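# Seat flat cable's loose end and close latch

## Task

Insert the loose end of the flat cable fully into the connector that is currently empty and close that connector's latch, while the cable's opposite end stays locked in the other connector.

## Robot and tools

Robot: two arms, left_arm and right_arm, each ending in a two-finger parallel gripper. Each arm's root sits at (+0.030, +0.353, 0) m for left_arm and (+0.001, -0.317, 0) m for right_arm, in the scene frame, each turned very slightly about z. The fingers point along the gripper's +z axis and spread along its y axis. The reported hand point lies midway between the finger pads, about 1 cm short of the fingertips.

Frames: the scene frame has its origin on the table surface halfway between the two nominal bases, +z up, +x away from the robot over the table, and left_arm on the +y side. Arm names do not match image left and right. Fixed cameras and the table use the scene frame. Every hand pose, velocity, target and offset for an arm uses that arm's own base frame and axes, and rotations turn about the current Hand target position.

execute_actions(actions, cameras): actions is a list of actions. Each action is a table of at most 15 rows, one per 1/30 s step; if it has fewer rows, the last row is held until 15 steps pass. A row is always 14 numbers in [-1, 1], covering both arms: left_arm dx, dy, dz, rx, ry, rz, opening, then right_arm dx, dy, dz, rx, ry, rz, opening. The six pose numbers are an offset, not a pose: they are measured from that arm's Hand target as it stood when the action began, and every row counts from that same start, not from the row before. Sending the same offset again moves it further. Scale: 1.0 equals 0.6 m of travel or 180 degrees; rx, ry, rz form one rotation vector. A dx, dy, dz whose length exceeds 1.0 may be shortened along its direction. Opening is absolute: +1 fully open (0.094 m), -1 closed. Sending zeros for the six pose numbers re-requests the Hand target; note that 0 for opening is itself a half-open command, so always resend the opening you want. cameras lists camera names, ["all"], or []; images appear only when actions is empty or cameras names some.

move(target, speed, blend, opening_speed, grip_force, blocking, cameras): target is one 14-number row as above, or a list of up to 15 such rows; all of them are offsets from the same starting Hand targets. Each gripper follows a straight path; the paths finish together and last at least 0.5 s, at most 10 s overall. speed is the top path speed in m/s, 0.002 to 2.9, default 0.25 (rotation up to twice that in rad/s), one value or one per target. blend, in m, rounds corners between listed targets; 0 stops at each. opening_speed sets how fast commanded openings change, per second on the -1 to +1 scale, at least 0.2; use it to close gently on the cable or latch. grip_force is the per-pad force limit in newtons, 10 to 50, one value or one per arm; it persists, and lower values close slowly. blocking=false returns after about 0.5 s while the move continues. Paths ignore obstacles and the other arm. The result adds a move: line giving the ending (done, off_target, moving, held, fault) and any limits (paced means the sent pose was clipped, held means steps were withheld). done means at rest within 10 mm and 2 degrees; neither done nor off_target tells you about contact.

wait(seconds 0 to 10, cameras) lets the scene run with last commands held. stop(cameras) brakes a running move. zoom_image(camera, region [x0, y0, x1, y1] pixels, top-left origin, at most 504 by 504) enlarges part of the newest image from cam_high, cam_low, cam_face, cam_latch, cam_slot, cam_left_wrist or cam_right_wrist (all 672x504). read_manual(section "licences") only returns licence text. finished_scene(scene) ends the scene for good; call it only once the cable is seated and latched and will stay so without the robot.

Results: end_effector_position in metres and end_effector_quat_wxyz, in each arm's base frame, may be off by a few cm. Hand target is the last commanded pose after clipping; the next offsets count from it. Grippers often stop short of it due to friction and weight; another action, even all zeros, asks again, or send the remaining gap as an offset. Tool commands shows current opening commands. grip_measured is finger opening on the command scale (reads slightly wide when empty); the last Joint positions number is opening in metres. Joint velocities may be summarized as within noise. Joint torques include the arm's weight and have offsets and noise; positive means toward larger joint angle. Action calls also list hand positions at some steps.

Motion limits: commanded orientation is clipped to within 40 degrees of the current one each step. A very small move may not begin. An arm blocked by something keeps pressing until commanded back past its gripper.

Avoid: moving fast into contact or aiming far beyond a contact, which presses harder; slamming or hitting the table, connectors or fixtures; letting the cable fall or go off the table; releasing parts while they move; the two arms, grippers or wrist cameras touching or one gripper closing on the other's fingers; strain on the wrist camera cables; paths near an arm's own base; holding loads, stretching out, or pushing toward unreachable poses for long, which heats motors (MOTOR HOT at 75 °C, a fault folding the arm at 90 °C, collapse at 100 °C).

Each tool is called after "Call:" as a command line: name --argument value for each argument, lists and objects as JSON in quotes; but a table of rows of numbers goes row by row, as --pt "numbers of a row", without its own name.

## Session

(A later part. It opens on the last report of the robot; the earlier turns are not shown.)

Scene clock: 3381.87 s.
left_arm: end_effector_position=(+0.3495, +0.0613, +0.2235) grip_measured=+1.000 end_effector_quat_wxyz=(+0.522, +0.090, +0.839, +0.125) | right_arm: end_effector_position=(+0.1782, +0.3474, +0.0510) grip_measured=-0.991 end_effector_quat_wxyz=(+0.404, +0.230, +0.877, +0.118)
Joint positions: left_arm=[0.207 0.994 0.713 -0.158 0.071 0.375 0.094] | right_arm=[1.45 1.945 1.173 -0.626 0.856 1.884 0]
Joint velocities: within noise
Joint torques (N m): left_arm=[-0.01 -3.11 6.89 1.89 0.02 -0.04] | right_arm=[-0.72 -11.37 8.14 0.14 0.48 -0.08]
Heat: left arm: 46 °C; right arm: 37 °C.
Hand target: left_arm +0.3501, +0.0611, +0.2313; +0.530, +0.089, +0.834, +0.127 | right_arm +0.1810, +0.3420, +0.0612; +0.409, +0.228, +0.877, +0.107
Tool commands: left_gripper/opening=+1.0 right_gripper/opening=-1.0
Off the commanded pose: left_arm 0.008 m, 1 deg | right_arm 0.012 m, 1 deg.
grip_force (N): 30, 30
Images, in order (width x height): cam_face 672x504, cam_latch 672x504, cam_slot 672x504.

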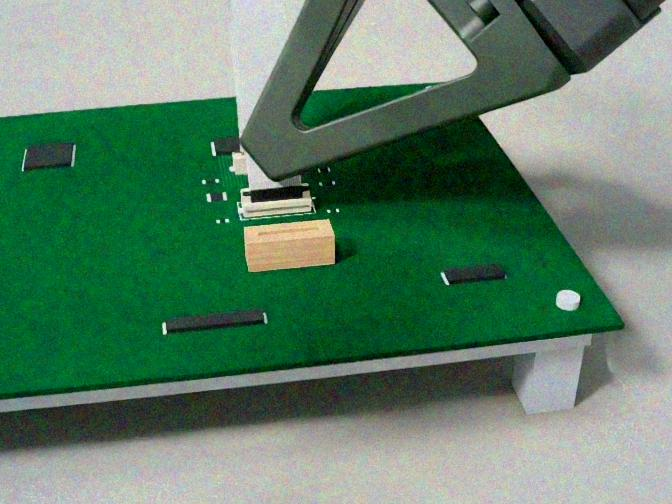

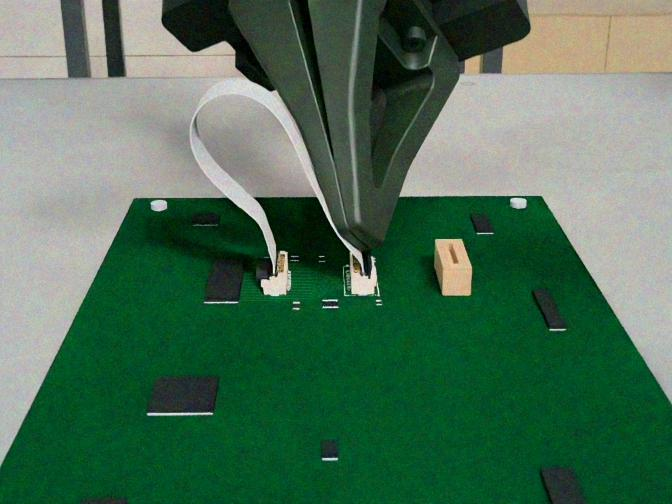

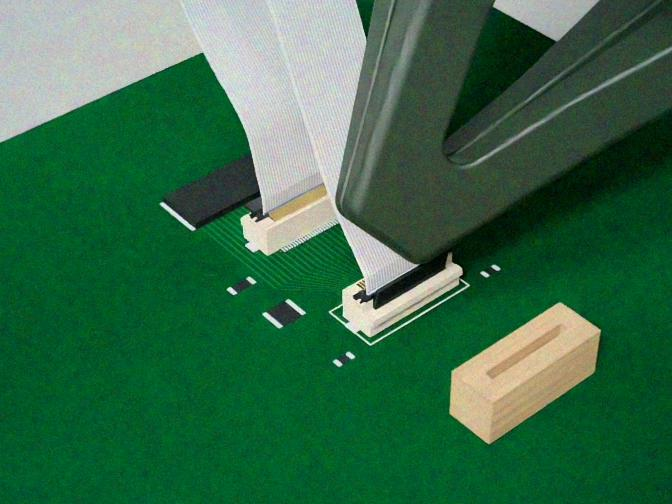

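Call:
move --target '[0,0,0,0,0,0,1, 0,0.003,-0.010,0,0,0,-1]' --speed 0.05 --cameras '["cam_latch","cam_slot"]'

Call:
zoom_image --camera "cam_latch" --region '[325, 210, 405, 290]'

Call:
zoom_image --camera "cam_slot" --region '[345, 210, 475, 320]'

Scene clock: 3420.47 s.
left_arm: end_effector_position=(+0.3495, +0.0613, +0.2235) grip_measured=+1.000 end_effector_quat_wxyz=(+0.522, +0.090, +0.839, +0.125) | right_arm: end_effector_position=(+0.1782, +0.3474, +0.0510) grip_measured=-0.991 end_effector_quat_wxyz=(+0.404, +0.230, +0.877, +0.118)
Joint positions: left_arm=[0.207 0.994 0.713 -0.158 0.071 0.375 0.094] | right_arm=[1.45 1.945 1.173 -0.626 0.856 1.884 0]
Joint torques (N m): left_arm=[-0.01 -3.14 6.89 1.89 0.02 -0.05] | right_arm=[-0.65 -9.76 7.98 0.32 0.45 -0.01]
Heat: left arm: 46 °C; right arm: 37 °C.
Hand target: left_arm +0.3501, +0.0611, +0.2313; +0.530, +0.089, +0.834, +0.127 | right_arm +0.1810, +0.3438, +0.0552; +0.409, +0.228, +0.877, +0.107
Off the commanded pose: left_arm 0.008 m, 1 deg | right_arm 0.006 m, 1 deg.
grip_force (N): 30, 30
move: done
Images, in order (width x height): cam_latch 672x504, cam_slot 672x504.

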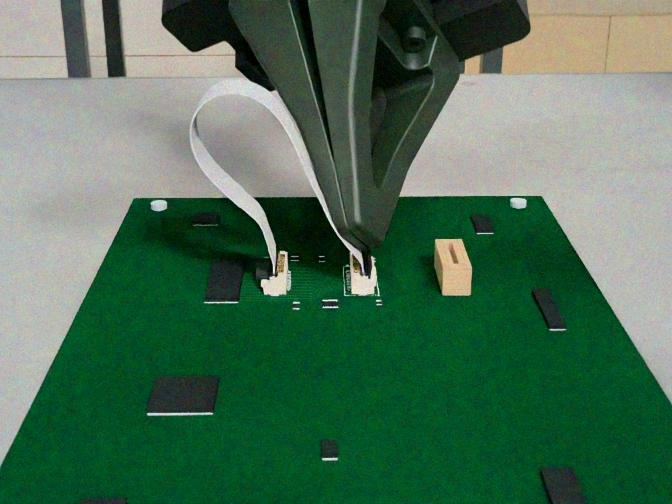

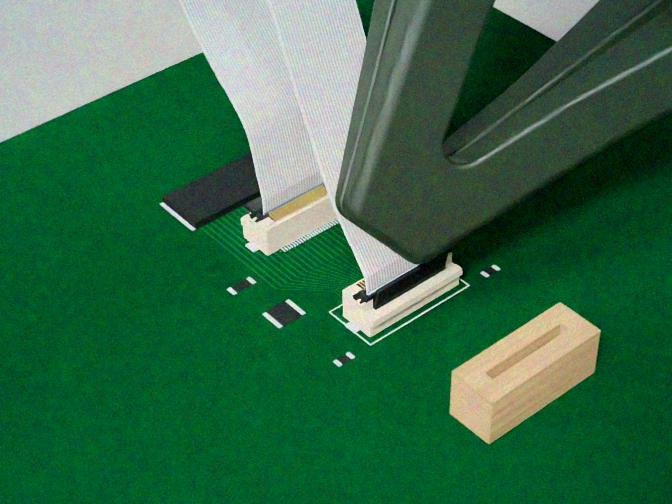

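Scaled by 6.300 from the camera's 672x504 image, which has a finer 960x720 frame.

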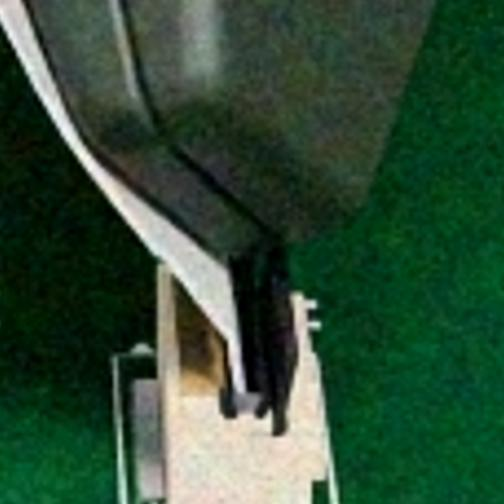

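Scaled by 3.877 from the camera's 672x504 image, which has a finer 960x720 frame.

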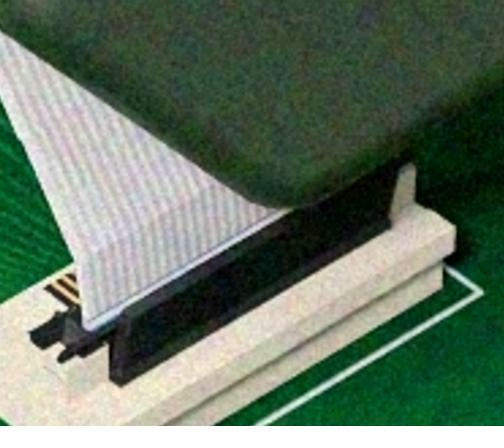

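Call:
move --target '[0,0,0,0,0,0,1, 0,0.004,-0.010,0,0,0,-1]' --speed 0.05 --cameras '["cam_latch","cam_slot"]'

Call:
zoom_image --camera "cam_slot" --region '[345, 210, 475, 320]'

Scene clock: 3433.97 s.
left_arm: end_effector_position=(+0.3495, +0.0613, +0.2235) grip_measured=+1.000 end_effector_quat_wxyz=(+0.522, +0.090, +0.839, +0.125) | right_arm: end_effector_position=(+0.1783, +0.3476, +0.0510) grip_measured=-0.991 end_effector_quat_wxyz=(+0.404, +0.230, +0.877, +0.119)
Joint positions: left_arm=[0.207 0.994 0.713 -0.158 0.071 0.375 0.094] | right_arm=[1.45 1.945 1.173 -0.625 0.856 1.884 0]
Joint torques (N m): left_arm=[-0.01 -3.12 6.9 1.89 0.02 -0.04] | right_arm=[-0.55 -8.02 8.2 0.51 0.48 -0.04]
Heat: left arm: 46 °C; right arm: 37 °C.
Hand target: left_arm +0.3501, +0.0611, +0.2313; +0.530, +0.089, +0.834, +0.127 | right_arm +0.1810, +0.3462, +0.0492; +0.409, +0.228, +0.877, +0.107
Off the commanded pose: left_arm 0.008 m, 1 deg | right_arm 0.004 m, 1 deg.
grip_force (N): 30, 30
move: done
Images, in order (width x height): cam_latch 672x504, cam_slot 672x504.

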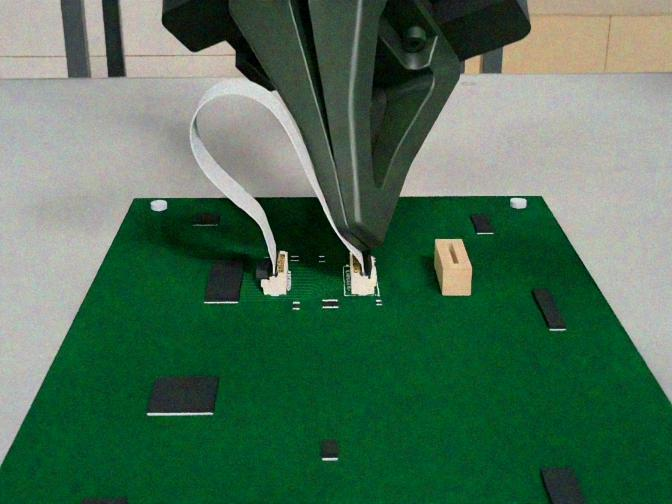

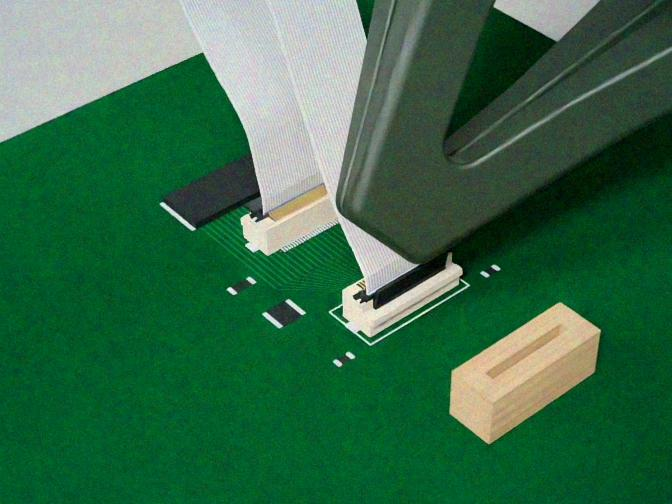

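Scaled by 3.877 from the camera's 672x504 image, which has a finer 960x720 frame.

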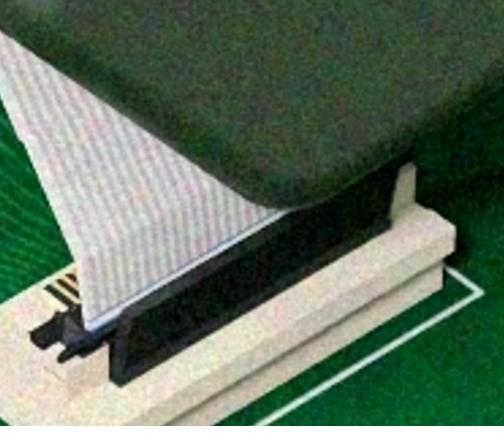

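Call:
move --target '[0,0,0,0,0,0,1, 0,0.004,-0.006,0,0,0,-1]' --speed 0.05 --cameras '["cam_latch","cam_slot"]'

Call:
zoom_image --camera "cam_latch" --region '[325, 210, 405, 290]'

Call:
zoom_image --camera "cam_slot" --region '[345, 210, 475, 320]'

Scene clock: 3442.00 s.
left_arm: end_effector_position=(+0.3495, +0.0613, +0.2235) grip_measured=+1.000 end_effector_quat_wxyz=(+0.522, +0.090, +0.839, +0.125) | right_arm: end_effector_position=(+0.1784, +0.3486, +0.0496) grip_measured=-0.991 end_effector_quat_wxyz=(+0.404, +0.231, +0.877, +0.120)
Joint positions: left_arm=[0.207 0.994 0.713 -0.158 0.071 0.375 0.094] | right_arm=[1.45 1.95 1.173 -0.618 0.856 1.884 0]
Joint torques (N m): left_arm=[-0.01 -3.14 6.89 1.9 0.02 -0.04] | right_arm=[-0.49 -7.2 8.58 0.5 0.51 0.02]
Heat: left arm: 46 °C; right arm: 37 °C.
Hand target: left_arm +0.3501, +0.0611, +0.2313; +0.530, +0.089, +0.834, +0.127 | right_arm +0.1810, +0.3486, +0.0456; +0.409, +0.228, +0.877, +0.107
Off the commanded pose: left_arm 0.008 m, 1 deg | right_arm 0.005 m, 2 deg.
grip_force (N): 30, 30
move: done
Images, in order (width x height): cam_latch 672x504, cam_slot 672x504.

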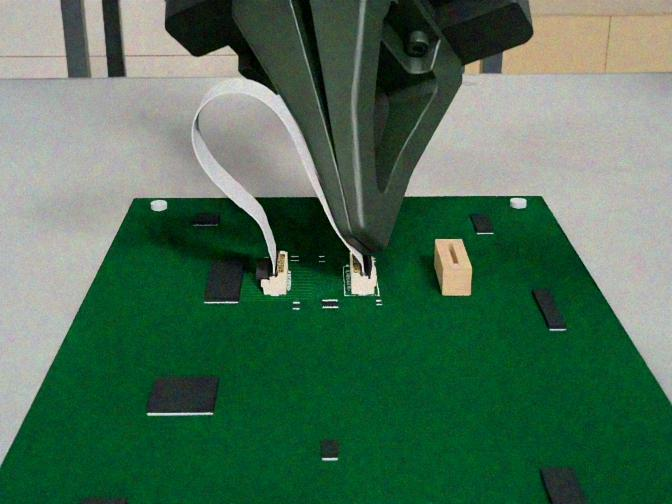

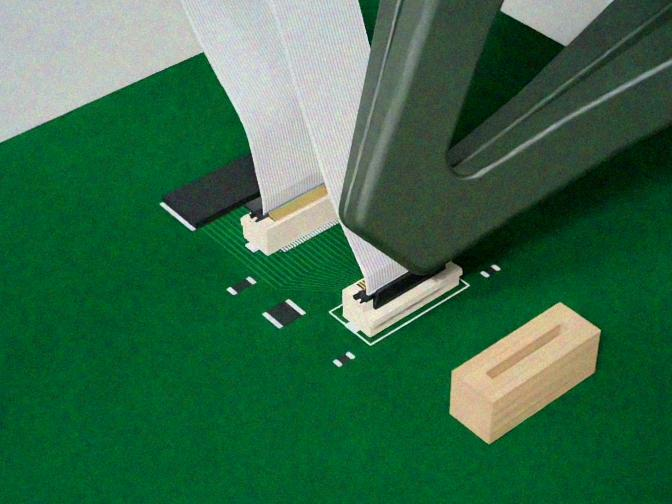

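Scaled by 6.300 from the camera's 672x504 image, which has a finer 960x720 frame.

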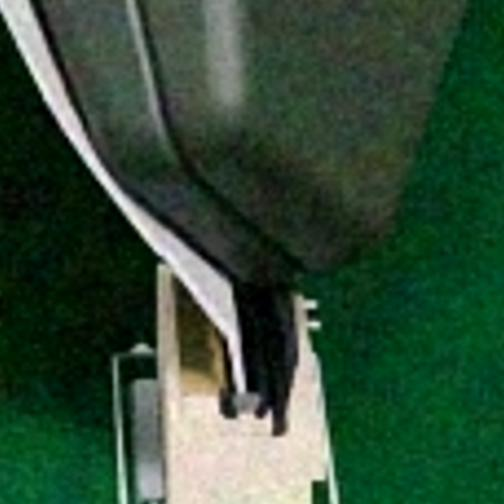

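Scaled by 3.877 from the camera's 672x504 image, which has a finer 960x720 frame.

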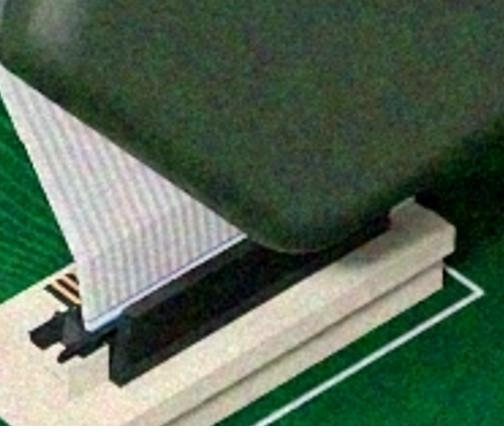

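Call:
move --target '[0,0,0,0,0,0,1, 0,0.001,-0.005,0,0,0,-1]' --speed 0.05 --cameras '["cam_latch","cam_slot"]'

Call:
zoom_image --camera "cam_latch" --region '[340, 220, 390, 290]'

Call:
zoom_image --camera "cam_slot" --region '[345, 210, 475, 320]'

Scene clock: 3461.87 s.
left_arm: end_effector_position=(+0.3495, +0.0613, +0.2235) grip_measured=+1.000 end_effector_quat_wxyz=(+0.522, +0.090, +0.839, +0.125) | right_arm: end_effector_position=(+0.1791, +0.3494, +0.0483) grip_measured=-0.991 end_effector_quat_wxyz=(+0.406, +0.231, +0.876, +0.121)
Joint positions: left_arm=[0.207 0.994 0.713 -0.158 0.071 0.375 0.094] | right_arm=[1.45 1.956 1.173 -0.609 0.861 1.884 0]
Joint torques (N m): left_arm=[0.01 -3.14 6.9 1.89 0.01 -0.04] | right_arm=[-0.4 -6.97 8.54 0.49 0.43 0]
Heat: left arm: 46 °C; right arm: 37 °C.
Hand target: left_arm +0.3501, +0.0611, +0.2313; +0.530, +0.089, +0.834, +0.127 | right_arm +0.1810, +0.3491, +0.0426; +0.409, +0.228, +0.877, +0.107
Off the commanded pose: left_arm 0.008 m, 1 deg | right_arm 0.006 m, 2 deg.
grip_force (N): 30, 30
move: done
Images, in order (width x height): cam_latch 672x504, cam_slot 672x504.

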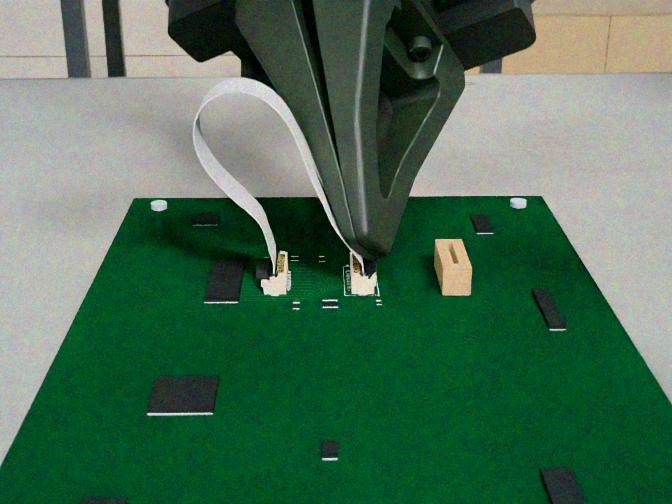

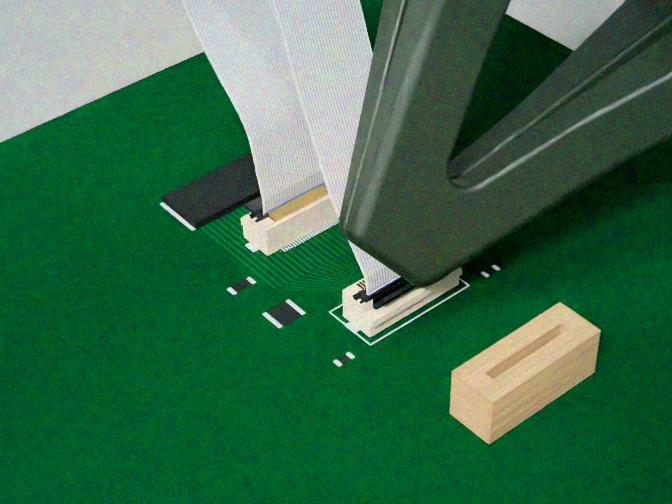

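Scaled by 7.200 from the camera's 672x504 image, which has a finer 960x720 frame.

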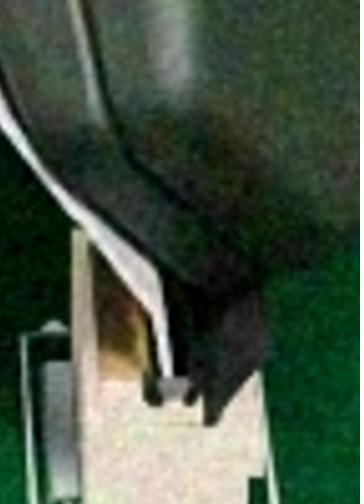

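Scaled by 3.877 from the camera's 672x504 image, which has a finer 960x720 frame.

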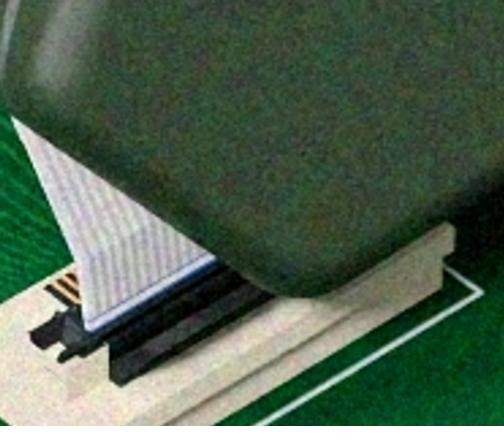

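Call:
move --target '[0,0,0,0,0,0,1, 0,-0.0025,-0.005,-0.010,0,0,-1]' --speed 0.05 --cameras '["cam_latch","cam_slot"]'

Call:
zoom_image --camera "cam_latch" --region '[340, 220, 390, 290]'

Call:
zoom_image --camera "cam_slot" --region '[345, 210, 475, 320]'

Scene clock: 3474.30 s.
left_arm: end_effector_position=(+0.3495, +0.0613, +0.2235) grip_measured=+1.000 end_effector_quat_wxyz=(+0.522, +0.090, +0.839, +0.125) | right_arm: end_effector_position=(+0.1805, +0.3502, +0.0482) grip_measured=-0.991 end_effector_quat_wxyz=(+0.412, +0.228, +0.875, +0.114)
Joint positions: left_arm=[0.207 0.994 0.713 -0.158 0.071 0.375 0.094] | right_arm=[1.45 1.972 1.192 -0.629 0.872 1.884 0]
Joint torques (N m): left_arm=[-0.02 -3.12 6.9 1.89 0.02 -0.04] | right_arm=[-0.36 -7.12 8.08 0.35 0.38 0.01]
Heat: left arm: 46 °C; right arm: 36 °C.
Hand target: left_arm +0.3501, +0.0611, +0.2313; +0.530, +0.089, +0.834, +0.127 | right_arm +0.1811, +0.3477, +0.0397; +0.412, +0.222, +0.879, +0.093
Off the commanded pose: left_arm 0.008 m, 1 deg | right_arm 0.009 m, 2 deg.
grip_force (N): 30, 30
move: done
Images, in order (width x height): cam_latch 672x504, cam_slot 672x504.

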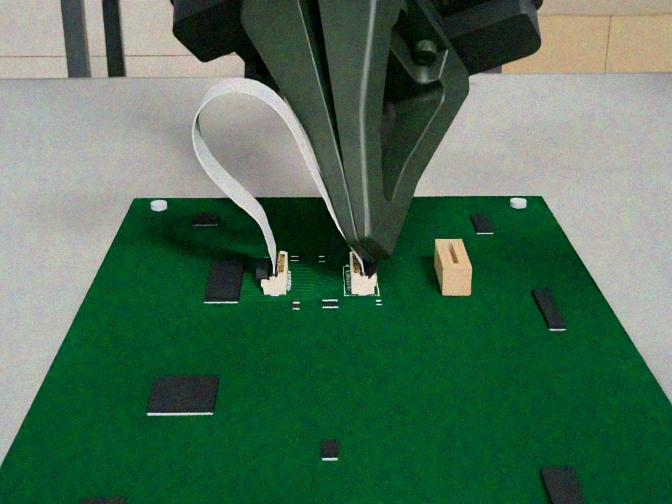

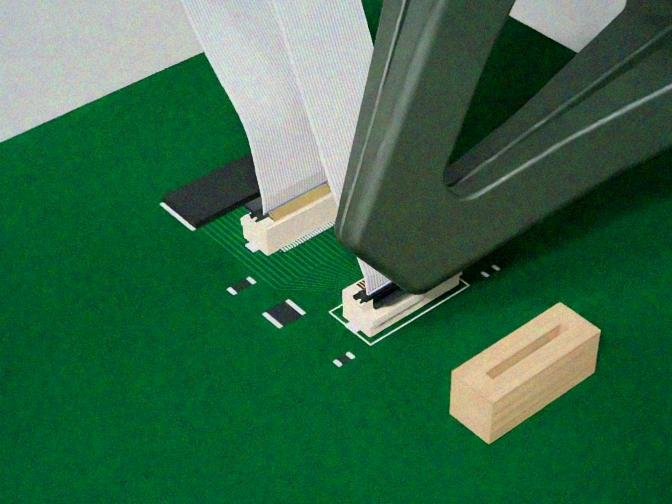

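Scaled by 7.200 from the camera's 672x504 image, which has a finer 960x720 frame.

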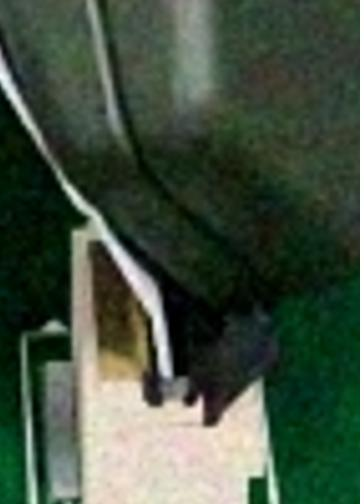

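Scaled by 3.877 from the camera's 672x504 image, which has a finer 960x720 frame.

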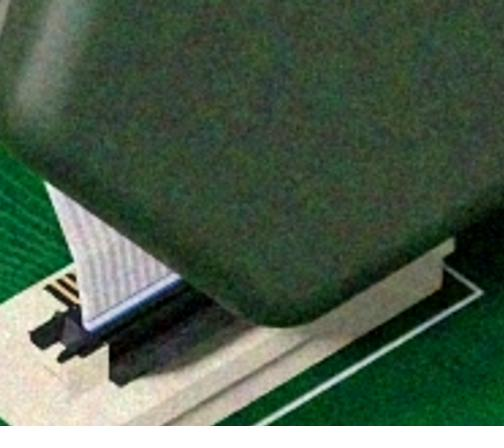

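Call:
move --target '[0,0,0,0,0,0,1, -0.001,-0.003,-0.006,-0.010,0,0,-1]' --speed 0.05 --cameras '["cam_latch","cam_slot"]'

Call:
zoom_image --camera "cam_latch" --region '[340, 220, 390, 290]'

Call:
zoom_image --camera "cam_slot" --region '[345, 210, 475, 320]'

Scene clock: 3492.83 s.
left_arm: end_effector_position=(+0.3495, +0.0613, +0.2235) grip_measured=+1.000 end_effector_quat_wxyz=(+0.522, +0.090, +0.839, +0.125) | right_arm: end_effector_position=(+0.1817, +0.3498, +0.0477) grip_measured=-0.991 end_effector_quat_wxyz=(+0.418, +0.223, +0.874, +0.104)
Joint positions: left_arm=[0.207 0.994 0.713 -0.158 0.071 0.375 0.094] | right_arm=[1.45 1.989 1.21 -0.653 0.883 1.884 0]
Joint torques (N m): left_arm=[-0.01 -3.12 6.89 1.89 0.02 -0.04] | right_arm=[-0.08 -6.53 7.83 0.28 0.32 0.04]
Heat: left arm: 46 °C; right arm: 36 °C.
Hand target: left_arm +0.3501, +0.0611, +0.2313; +0.530, +0.089, +0.834, +0.127 | right_arm +0.1804, +0.3458, +0.0360; +0.416, +0.215, +0.880, +0.079
Off the commanded pose: left_arm 0.008 m, 1 deg | right_arm 0.012 m, 3 deg.
grip_force (N): 30, 30
move: off_target (right_arm)
Images, in order (width x height): cam_latch 672x504, cam_slot 672x504.

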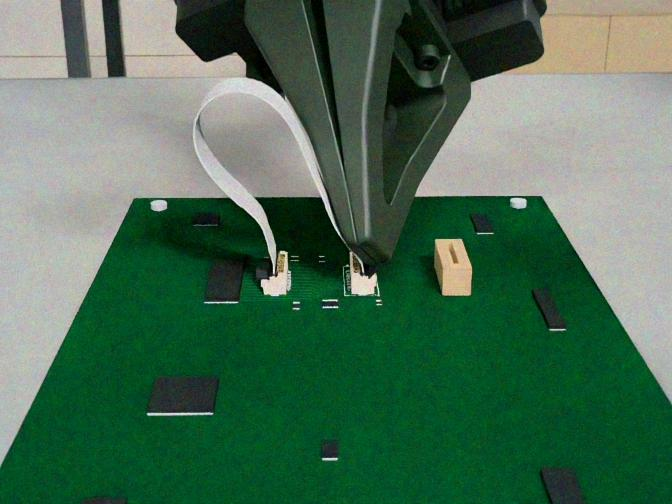

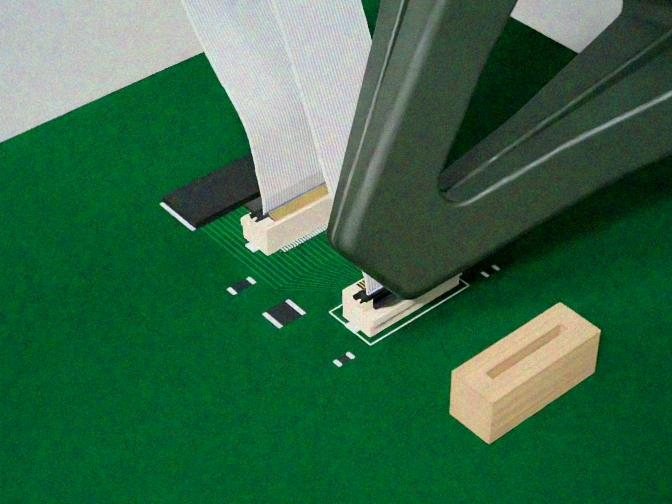

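Scaled by 7.200 from the camera's 672x504 image, which has a finer 960x720 frame.

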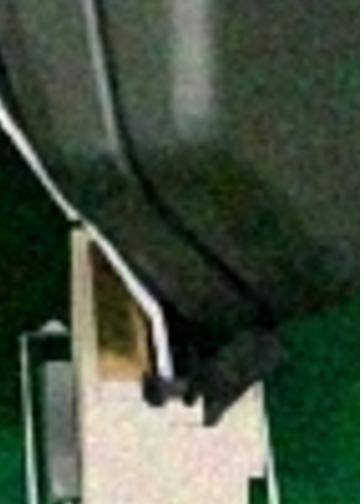

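Scaled by 3.877 from the camera's 672x504 image, which has a finer 960x720 frame.

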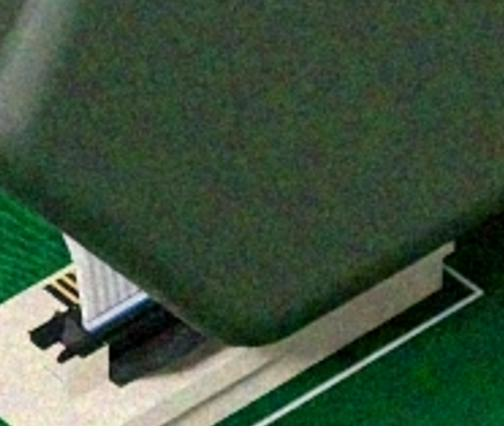

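Call:
move --target '[0,0,0,0,0,0,1, -0.001,-0.002,-0.006,-0.008,0,0,-1]' --speed 0.05 --cameras '["cam_latch","cam_slot"]'

Call:
zoom_image --camera "cam_latch" --region '[340, 220, 390, 290]'

Call:
zoom_image --camera "cam_slot" --region '[345, 210, 475, 320]'

Scene clock: 3500.03 s.
left_arm: end_effector_position=(+0.3495, +0.0613, +0.2235) grip_measured=+1.000 end_effector_quat_wxyz=(+0.522, +0.090, +0.839, +0.125) | right_arm: end_effector_position=(+0.1822, +0.3499, +0.0475) grip_measured=-0.991 end_effector_quat_wxyz=(+0.424, +0.219, +0.873, +0.096)
Joint positions: left_arm=[0.207 0.994 0.713 -0.158 0.071 0.375 0.094] | right_arm=[1.453 2.003 1.226 -0.674 0.894 1.886 0]
Joint torques (N m): left_arm=[-0.01 -3.14 6.9 1.89 0.02 -0.04] | right_arm=[-0.23 -6.58 7.24 0.28 0.26 0.05]
Heat: left arm: 46 °C; right arm: 36 °C.
Hand target: left_arm +0.3501, +0.0611, +0.2313; +0.530, +0.089, +0.834, +0.127 | right_arm +0.1799, +0.3446, +0.0324; +0.418, +0.210, +0.881, +0.068
Off the commanded pose: left_arm 0.008 m, 1 deg | right_arm 0.016 m, 3 deg.
grip_force (N): 30, 30
move: off_target (right_arm)
Images, in order (width x height): cam_latch 672x504, cam_slot 672x504.

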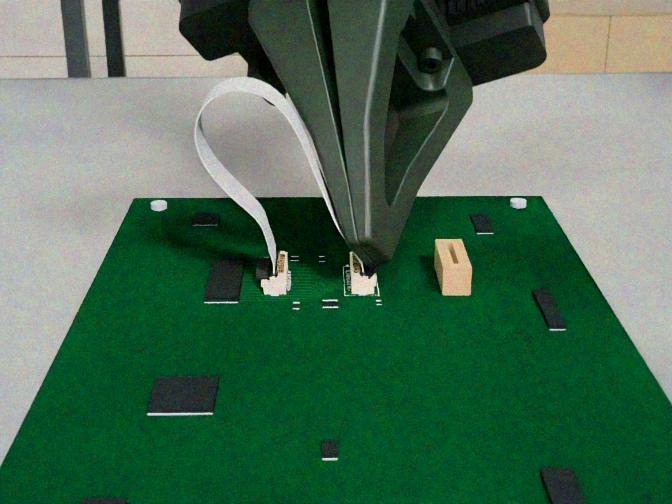

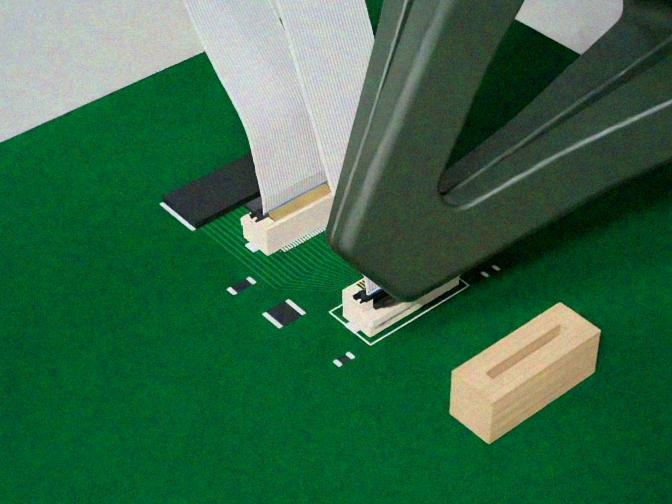

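Scaled by 7.200 from the camera's 672x504 image, which has a finer 960x720 frame.

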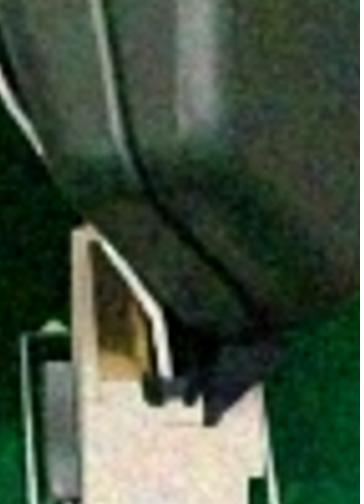

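Scaled by 3.877 from the camera's 672x504 image, which has a finer 960x720 frame.

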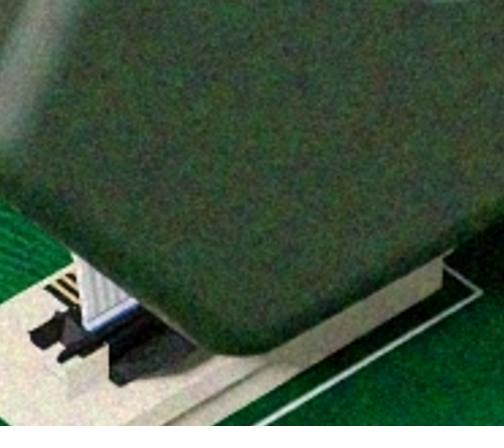

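Call:
move --target '[0,0,0,0,0,0,1, -0.001,-0.002,-0.008,-0.006,0,0,-1]' --speed 0.05 --cameras '["cam_latch","cam_slot"]'

Call:
zoom_image --camera "cam_latch" --region '[340, 220, 390, 290]'

Call:
zoom_image --camera "cam_slot" --region '[345, 210, 475, 320]'

Scene clock: 3512.90 s.
left_arm: end_effector_position=(+0.3495, +0.0613, +0.2235) grip_measured=+1.000 end_effector_quat_wxyz=(+0.522, +0.090, +0.839, +0.125) | right_arm: end_effector_position=(+0.1827, +0.3506, +0.0465) grip_measured=-0.991 end_effector_quat_wxyz=(+0.432, +0.216, +0.871, +0.092)
Joint positions: left_arm=[0.207 0.994 0.713 -0.158 0.071 0.375 0.094] | right_arm=[1.456 2.018 1.235 -0.682 0.91 1.889 0]
Joint torques (N m): left_arm=[-0.02 -3.14 6.93 1.89 0.02 -0.05] | right_arm=[-0.35 -6.64 6.8 0.22 0.11 0.04]
Heat: left arm: 46 °C; right arm: 36 °C.
Hand target: left_arm +0.3501, +0.0611, +0.2313; +0.530, +0.089, +0.834, +0.127 | right_arm +0.1792, +0.3434, +0.0276; +0.420, +0.206, +0.882, +0.060
Off the commanded pose: left_arm 0.008 m, 1 deg | right_arm 0.020 m, 4 deg.
grip_force (N): 30, 30
move: off_target (right_arm)
Images, in order (width x height): cam_latch 672x504, cam_slot 672x504.

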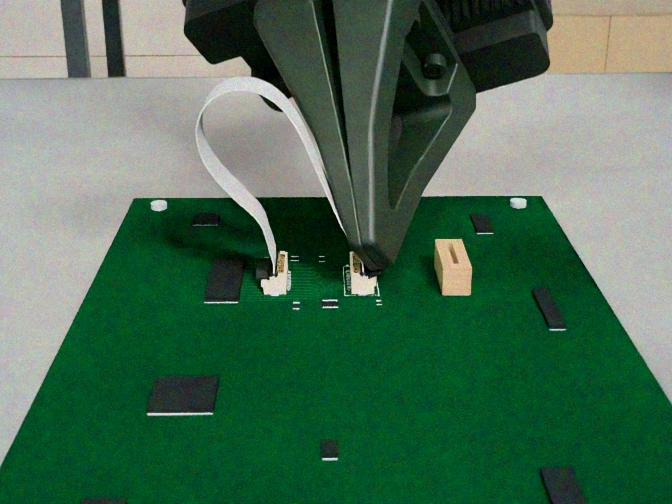

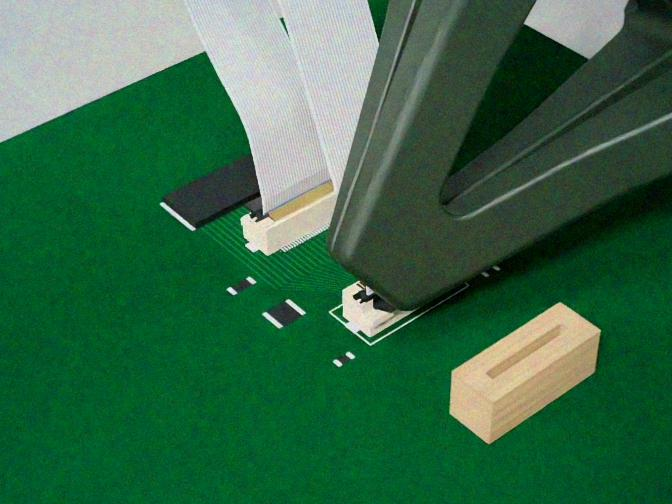

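Scaled by 7.200 from the camera's 672x504 image, which has a finer 960x720 frame.

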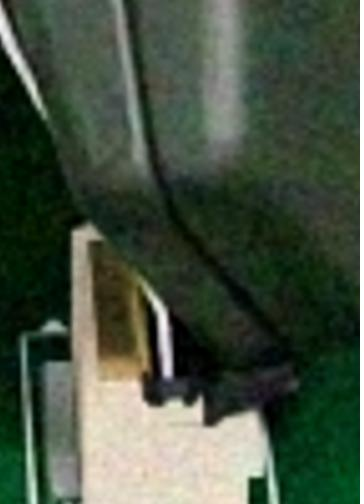

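Scaled by 3.877 from the camera's 672x504 image, which has a finer 960x720 frame.

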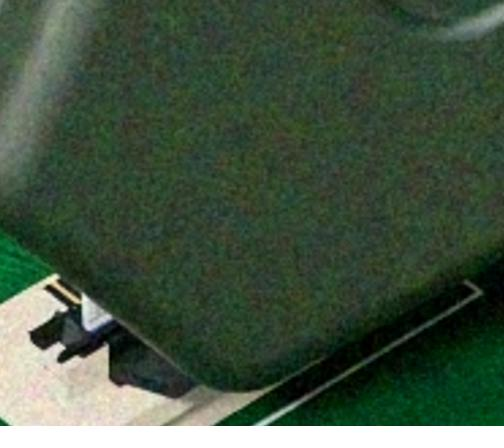

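Call:
move --target '[0,0,0,0,0,0,1, -0.001,-0.002,-0.006,-0.006,0,0,-1]' --speed 0.05 --cameras '["cam_latch","cam_slot"]'

Call:
zoom_image --camera "cam_latch" --region '[340, 220, 390, 290]'

Call:
zoom_image --camera "cam_slot" --region '[345, 210, 475, 320]'

Scene clock: 3519.67 s.
left_arm: end_effector_position=(+0.3495, +0.0613, +0.2235) grip_measured=+1.000 end_effector_quat_wxyz=(+0.522, +0.090, +0.839, +0.125) | right_arm: end_effector_position=(+0.1834, +0.3512, +0.0456) grip_measured=-0.991 end_effector_quat_wxyz=(+0.436, +0.215, +0.869, +0.089)
Joint positions: left_arm=[0.207 0.994 0.713 -0.158 0.071 0.375 0.094] | right_arm=[1.457 2.029 1.243 -0.688 0.919 1.893 0]
Joint torques (N m): left_arm=[-0.01 -3.12 6.9 1.89 0.02 -0.04] | right_arm=[-0.24 -6.23 6.46 0.09 0.06 0.04]
Heat: left arm: 46 °C; right arm: 36 °C.
Hand target: left_arm +0.3501, +0.0611, +0.2313; +0.530, +0.089, +0.834, +0.127 | right_arm +0.1787, +0.3422, +0.0240; +0.422, +0.202, +0.882, +0.052
Off the commanded pose: left_arm 0.008 m, 1 deg | right_arm 0.024 m, 5 deg.
grip_force (N): 30, 30
move: off_target (right_arm)
Images, in order (width x height): cam_latch 672x504, cam_slot 672x504.

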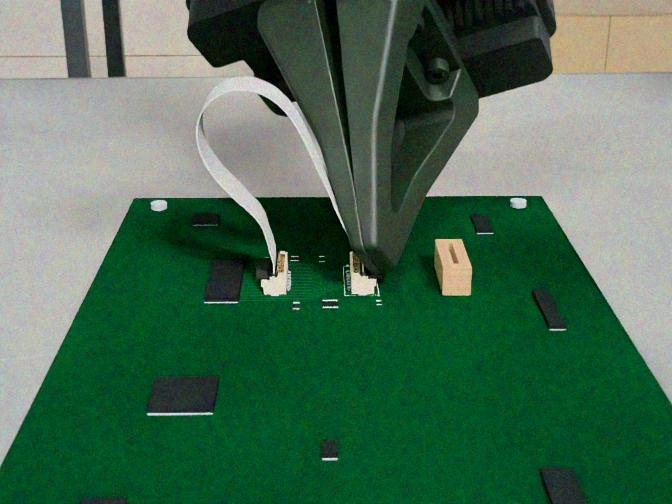

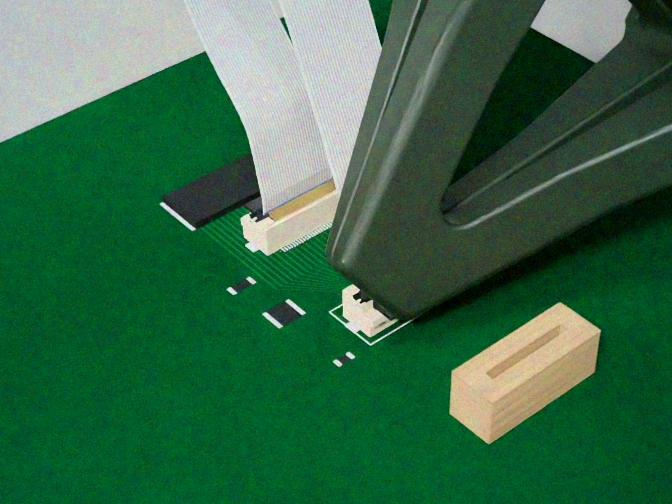

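Scaled by 7.200 from the camera's 672x504 image, which has a finer 960x720 frame.

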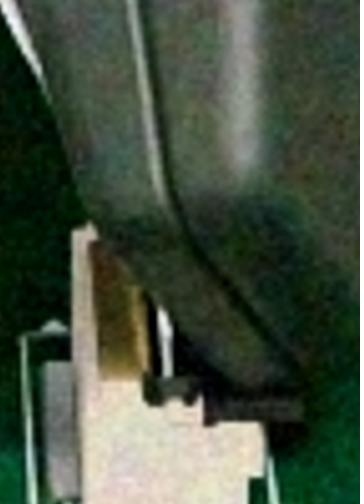

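Scaled by 3.877 from the camera's 672x504 image, which has a finer 960x720 frame.

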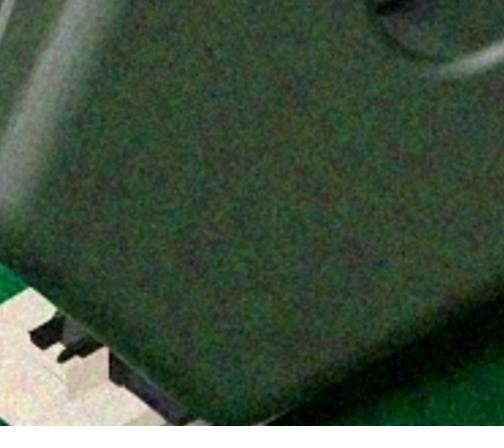

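Call:
move --target '[0,0,0,0,0,0,1, -0.001,-0.001,-0.007,-0.004,0,0,-1]' --speed 0.05 --cameras '["cam_latch","cam_slot"]'

Call:
zoom_image --camera "cam_latch" --region '[340, 220, 390, 290]'

Call:
zoom_image --camera "cam_latch" --region '[250, 235, 320, 305]'

Scene clock: 3527.87 s.
left_arm: end_effector_position=(+0.3495, +0.0613, +0.2235) grip_measured=+1.000 end_effector_quat_wxyz=(+0.522, +0.090, +0.839, +0.125) | right_arm: end_effector_position=(+0.1836, +0.3512, +0.0451) grip_measured=-0.991 end_effector_quat_wxyz=(+0.442, +0.212, +0.867, +0.086)
Joint positions: left_arm=[0.207 0.994 0.713 -0.158 0.071 0.375 0.094] | right_arm=[1.461 2.04 1.249 -0.694 0.933 1.897 0]
Joint torques (N m): left_arm=[-0.01 -3.14 6.9 1.89 0.01 -0.04] | right_arm=[-0.39 -6.08 6.16 0.1 -0.05 0.03]
Heat: left arm: 46 °C; right arm: 36 °C.
Hand target: left_arm +0.3501, +0.0611, +0.2313; +0.530, +0.089, +0.834, +0.127 | right_arm +0.1781, +0.3416, +0.0198; +0.423, +0.200, +0.882, +0.046
Off the commanded pose: left_arm 0.008 m, 1 deg | right_arm 0.028 m, 6 deg.
grip_force (N): 30, 30
move: off_target (right_arm)
Images, in order (width x height): cam_latch 672x504, cam_slot 672x504.

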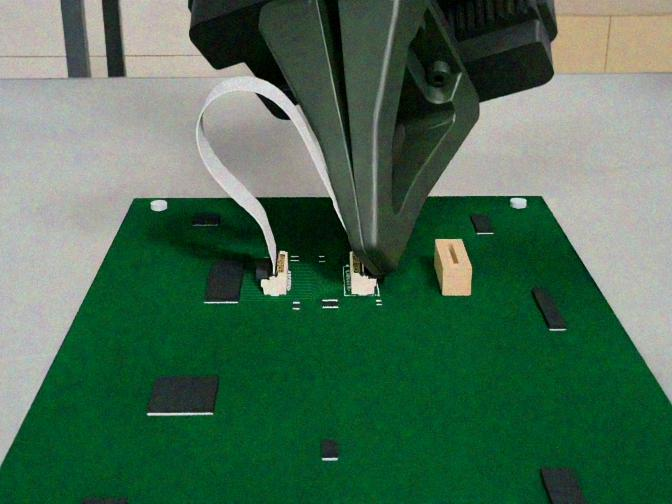

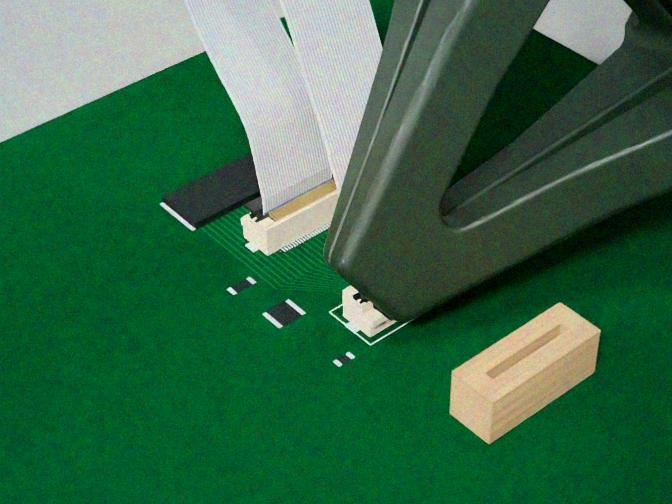

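Scaled by 7.200 from the camera's 672x504 image, which has a finer 960x720 frame.

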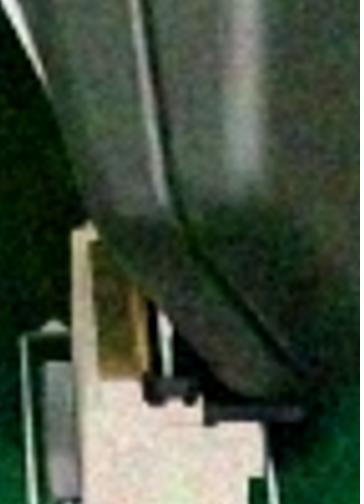

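Scaled by 7.200 from the camera's 672x504 image, which has a finer 960x720 frame.

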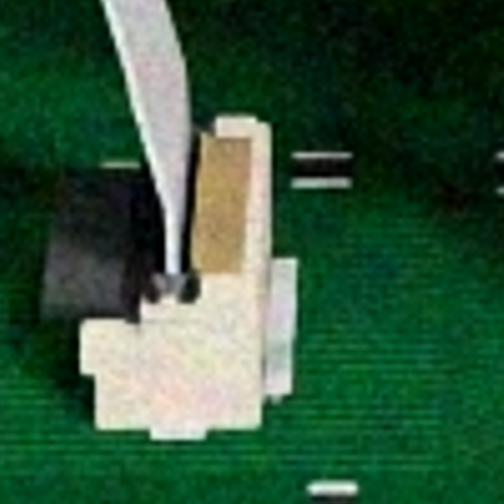

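Call:
move --target '[0,0,0,0,0,0,1, 0.006,0.014,0.06,0.02,0,0,-1]' --speed 0.08 --cameras '["cam_latch","cam_slot"]'

Call:
zoom_image --camera "cam_latch" --region '[340, 220, 390, 290]'

Call:
zoom_image --camera "cam_slot" --region '[345, 210, 475, 320]'

Scene clock: 3539.23 s.
left_arm: end_effector_position=(+0.3495, +0.0613, +0.2235) grip_measured=+1.000 end_effector_quat_wxyz=(+0.522, +0.090, +0.839, +0.125) | right_arm: end_effector_position=(+0.1811, +0.3524, +0.0467) grip_measured=-0.991 end_effector_quat_wxyz=(+0.421, +0.214, +0.878, +0.081)
Joint positions: left_arm=[0.207 0.994 0.713 -0.158 0.071 0.375 0.094] | right_arm=[1.453 2.029 1.272 -0.731 0.883 1.892 0]
Joint torques (N m): left_arm=[-0.01 -3.14 6.87 1.89 0.02 -0.04] | right_arm=[-0.64 -12.05 8.1 0.03 0.33 -0.05]
Heat: left arm: 46 °C; right arm: 36 °C.
Hand target: left_arm +0.3501, +0.0611, +0.2313; +0.530, +0.089, +0.834, +0.127 | right_arm +0.1817, +0.3501, +0.0559; +0.417, +0.213, +0.881, +0.074
Off the commanded pose: left_arm 0.008 m, 1 deg | right_arm 0.009 m, 1 deg.
grip_force (N): 30, 30
move: done
Images, in order (width x height): cam_latch 672x504, cam_slot 672x504.

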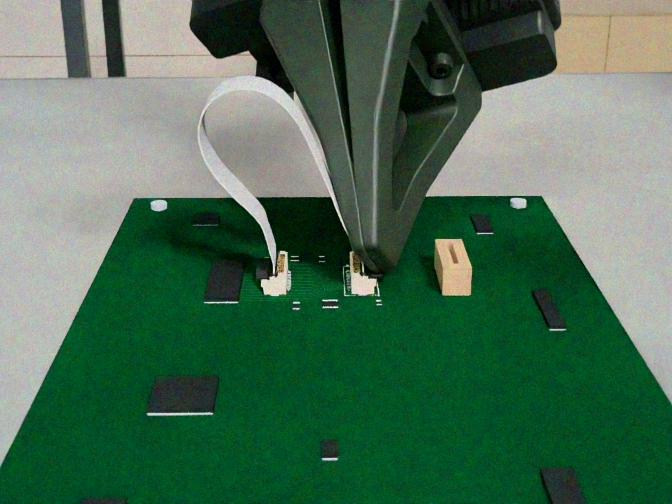

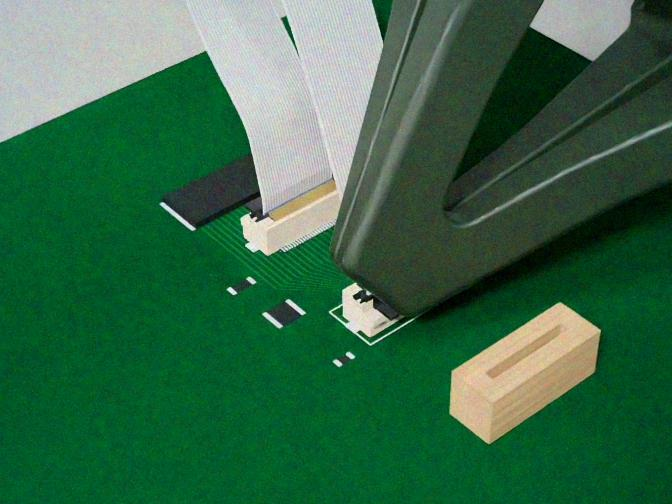

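Scaled by 7.200 from the camera's 672x504 image, which has a finer 960x720 frame.

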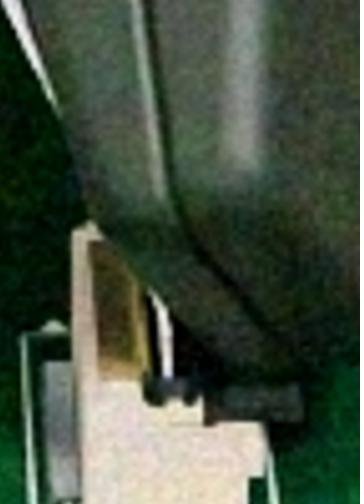

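Scaled by 3.877 from the camera's 672x504 image, which has a finer 960x720 frame.

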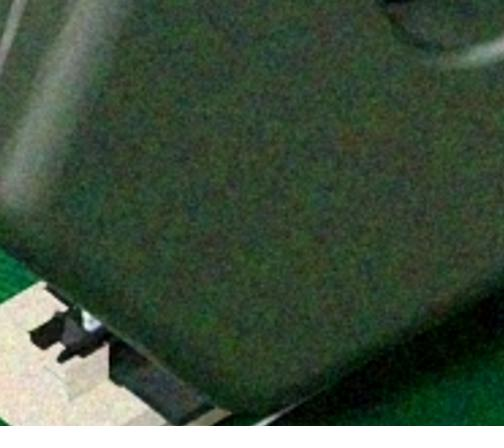

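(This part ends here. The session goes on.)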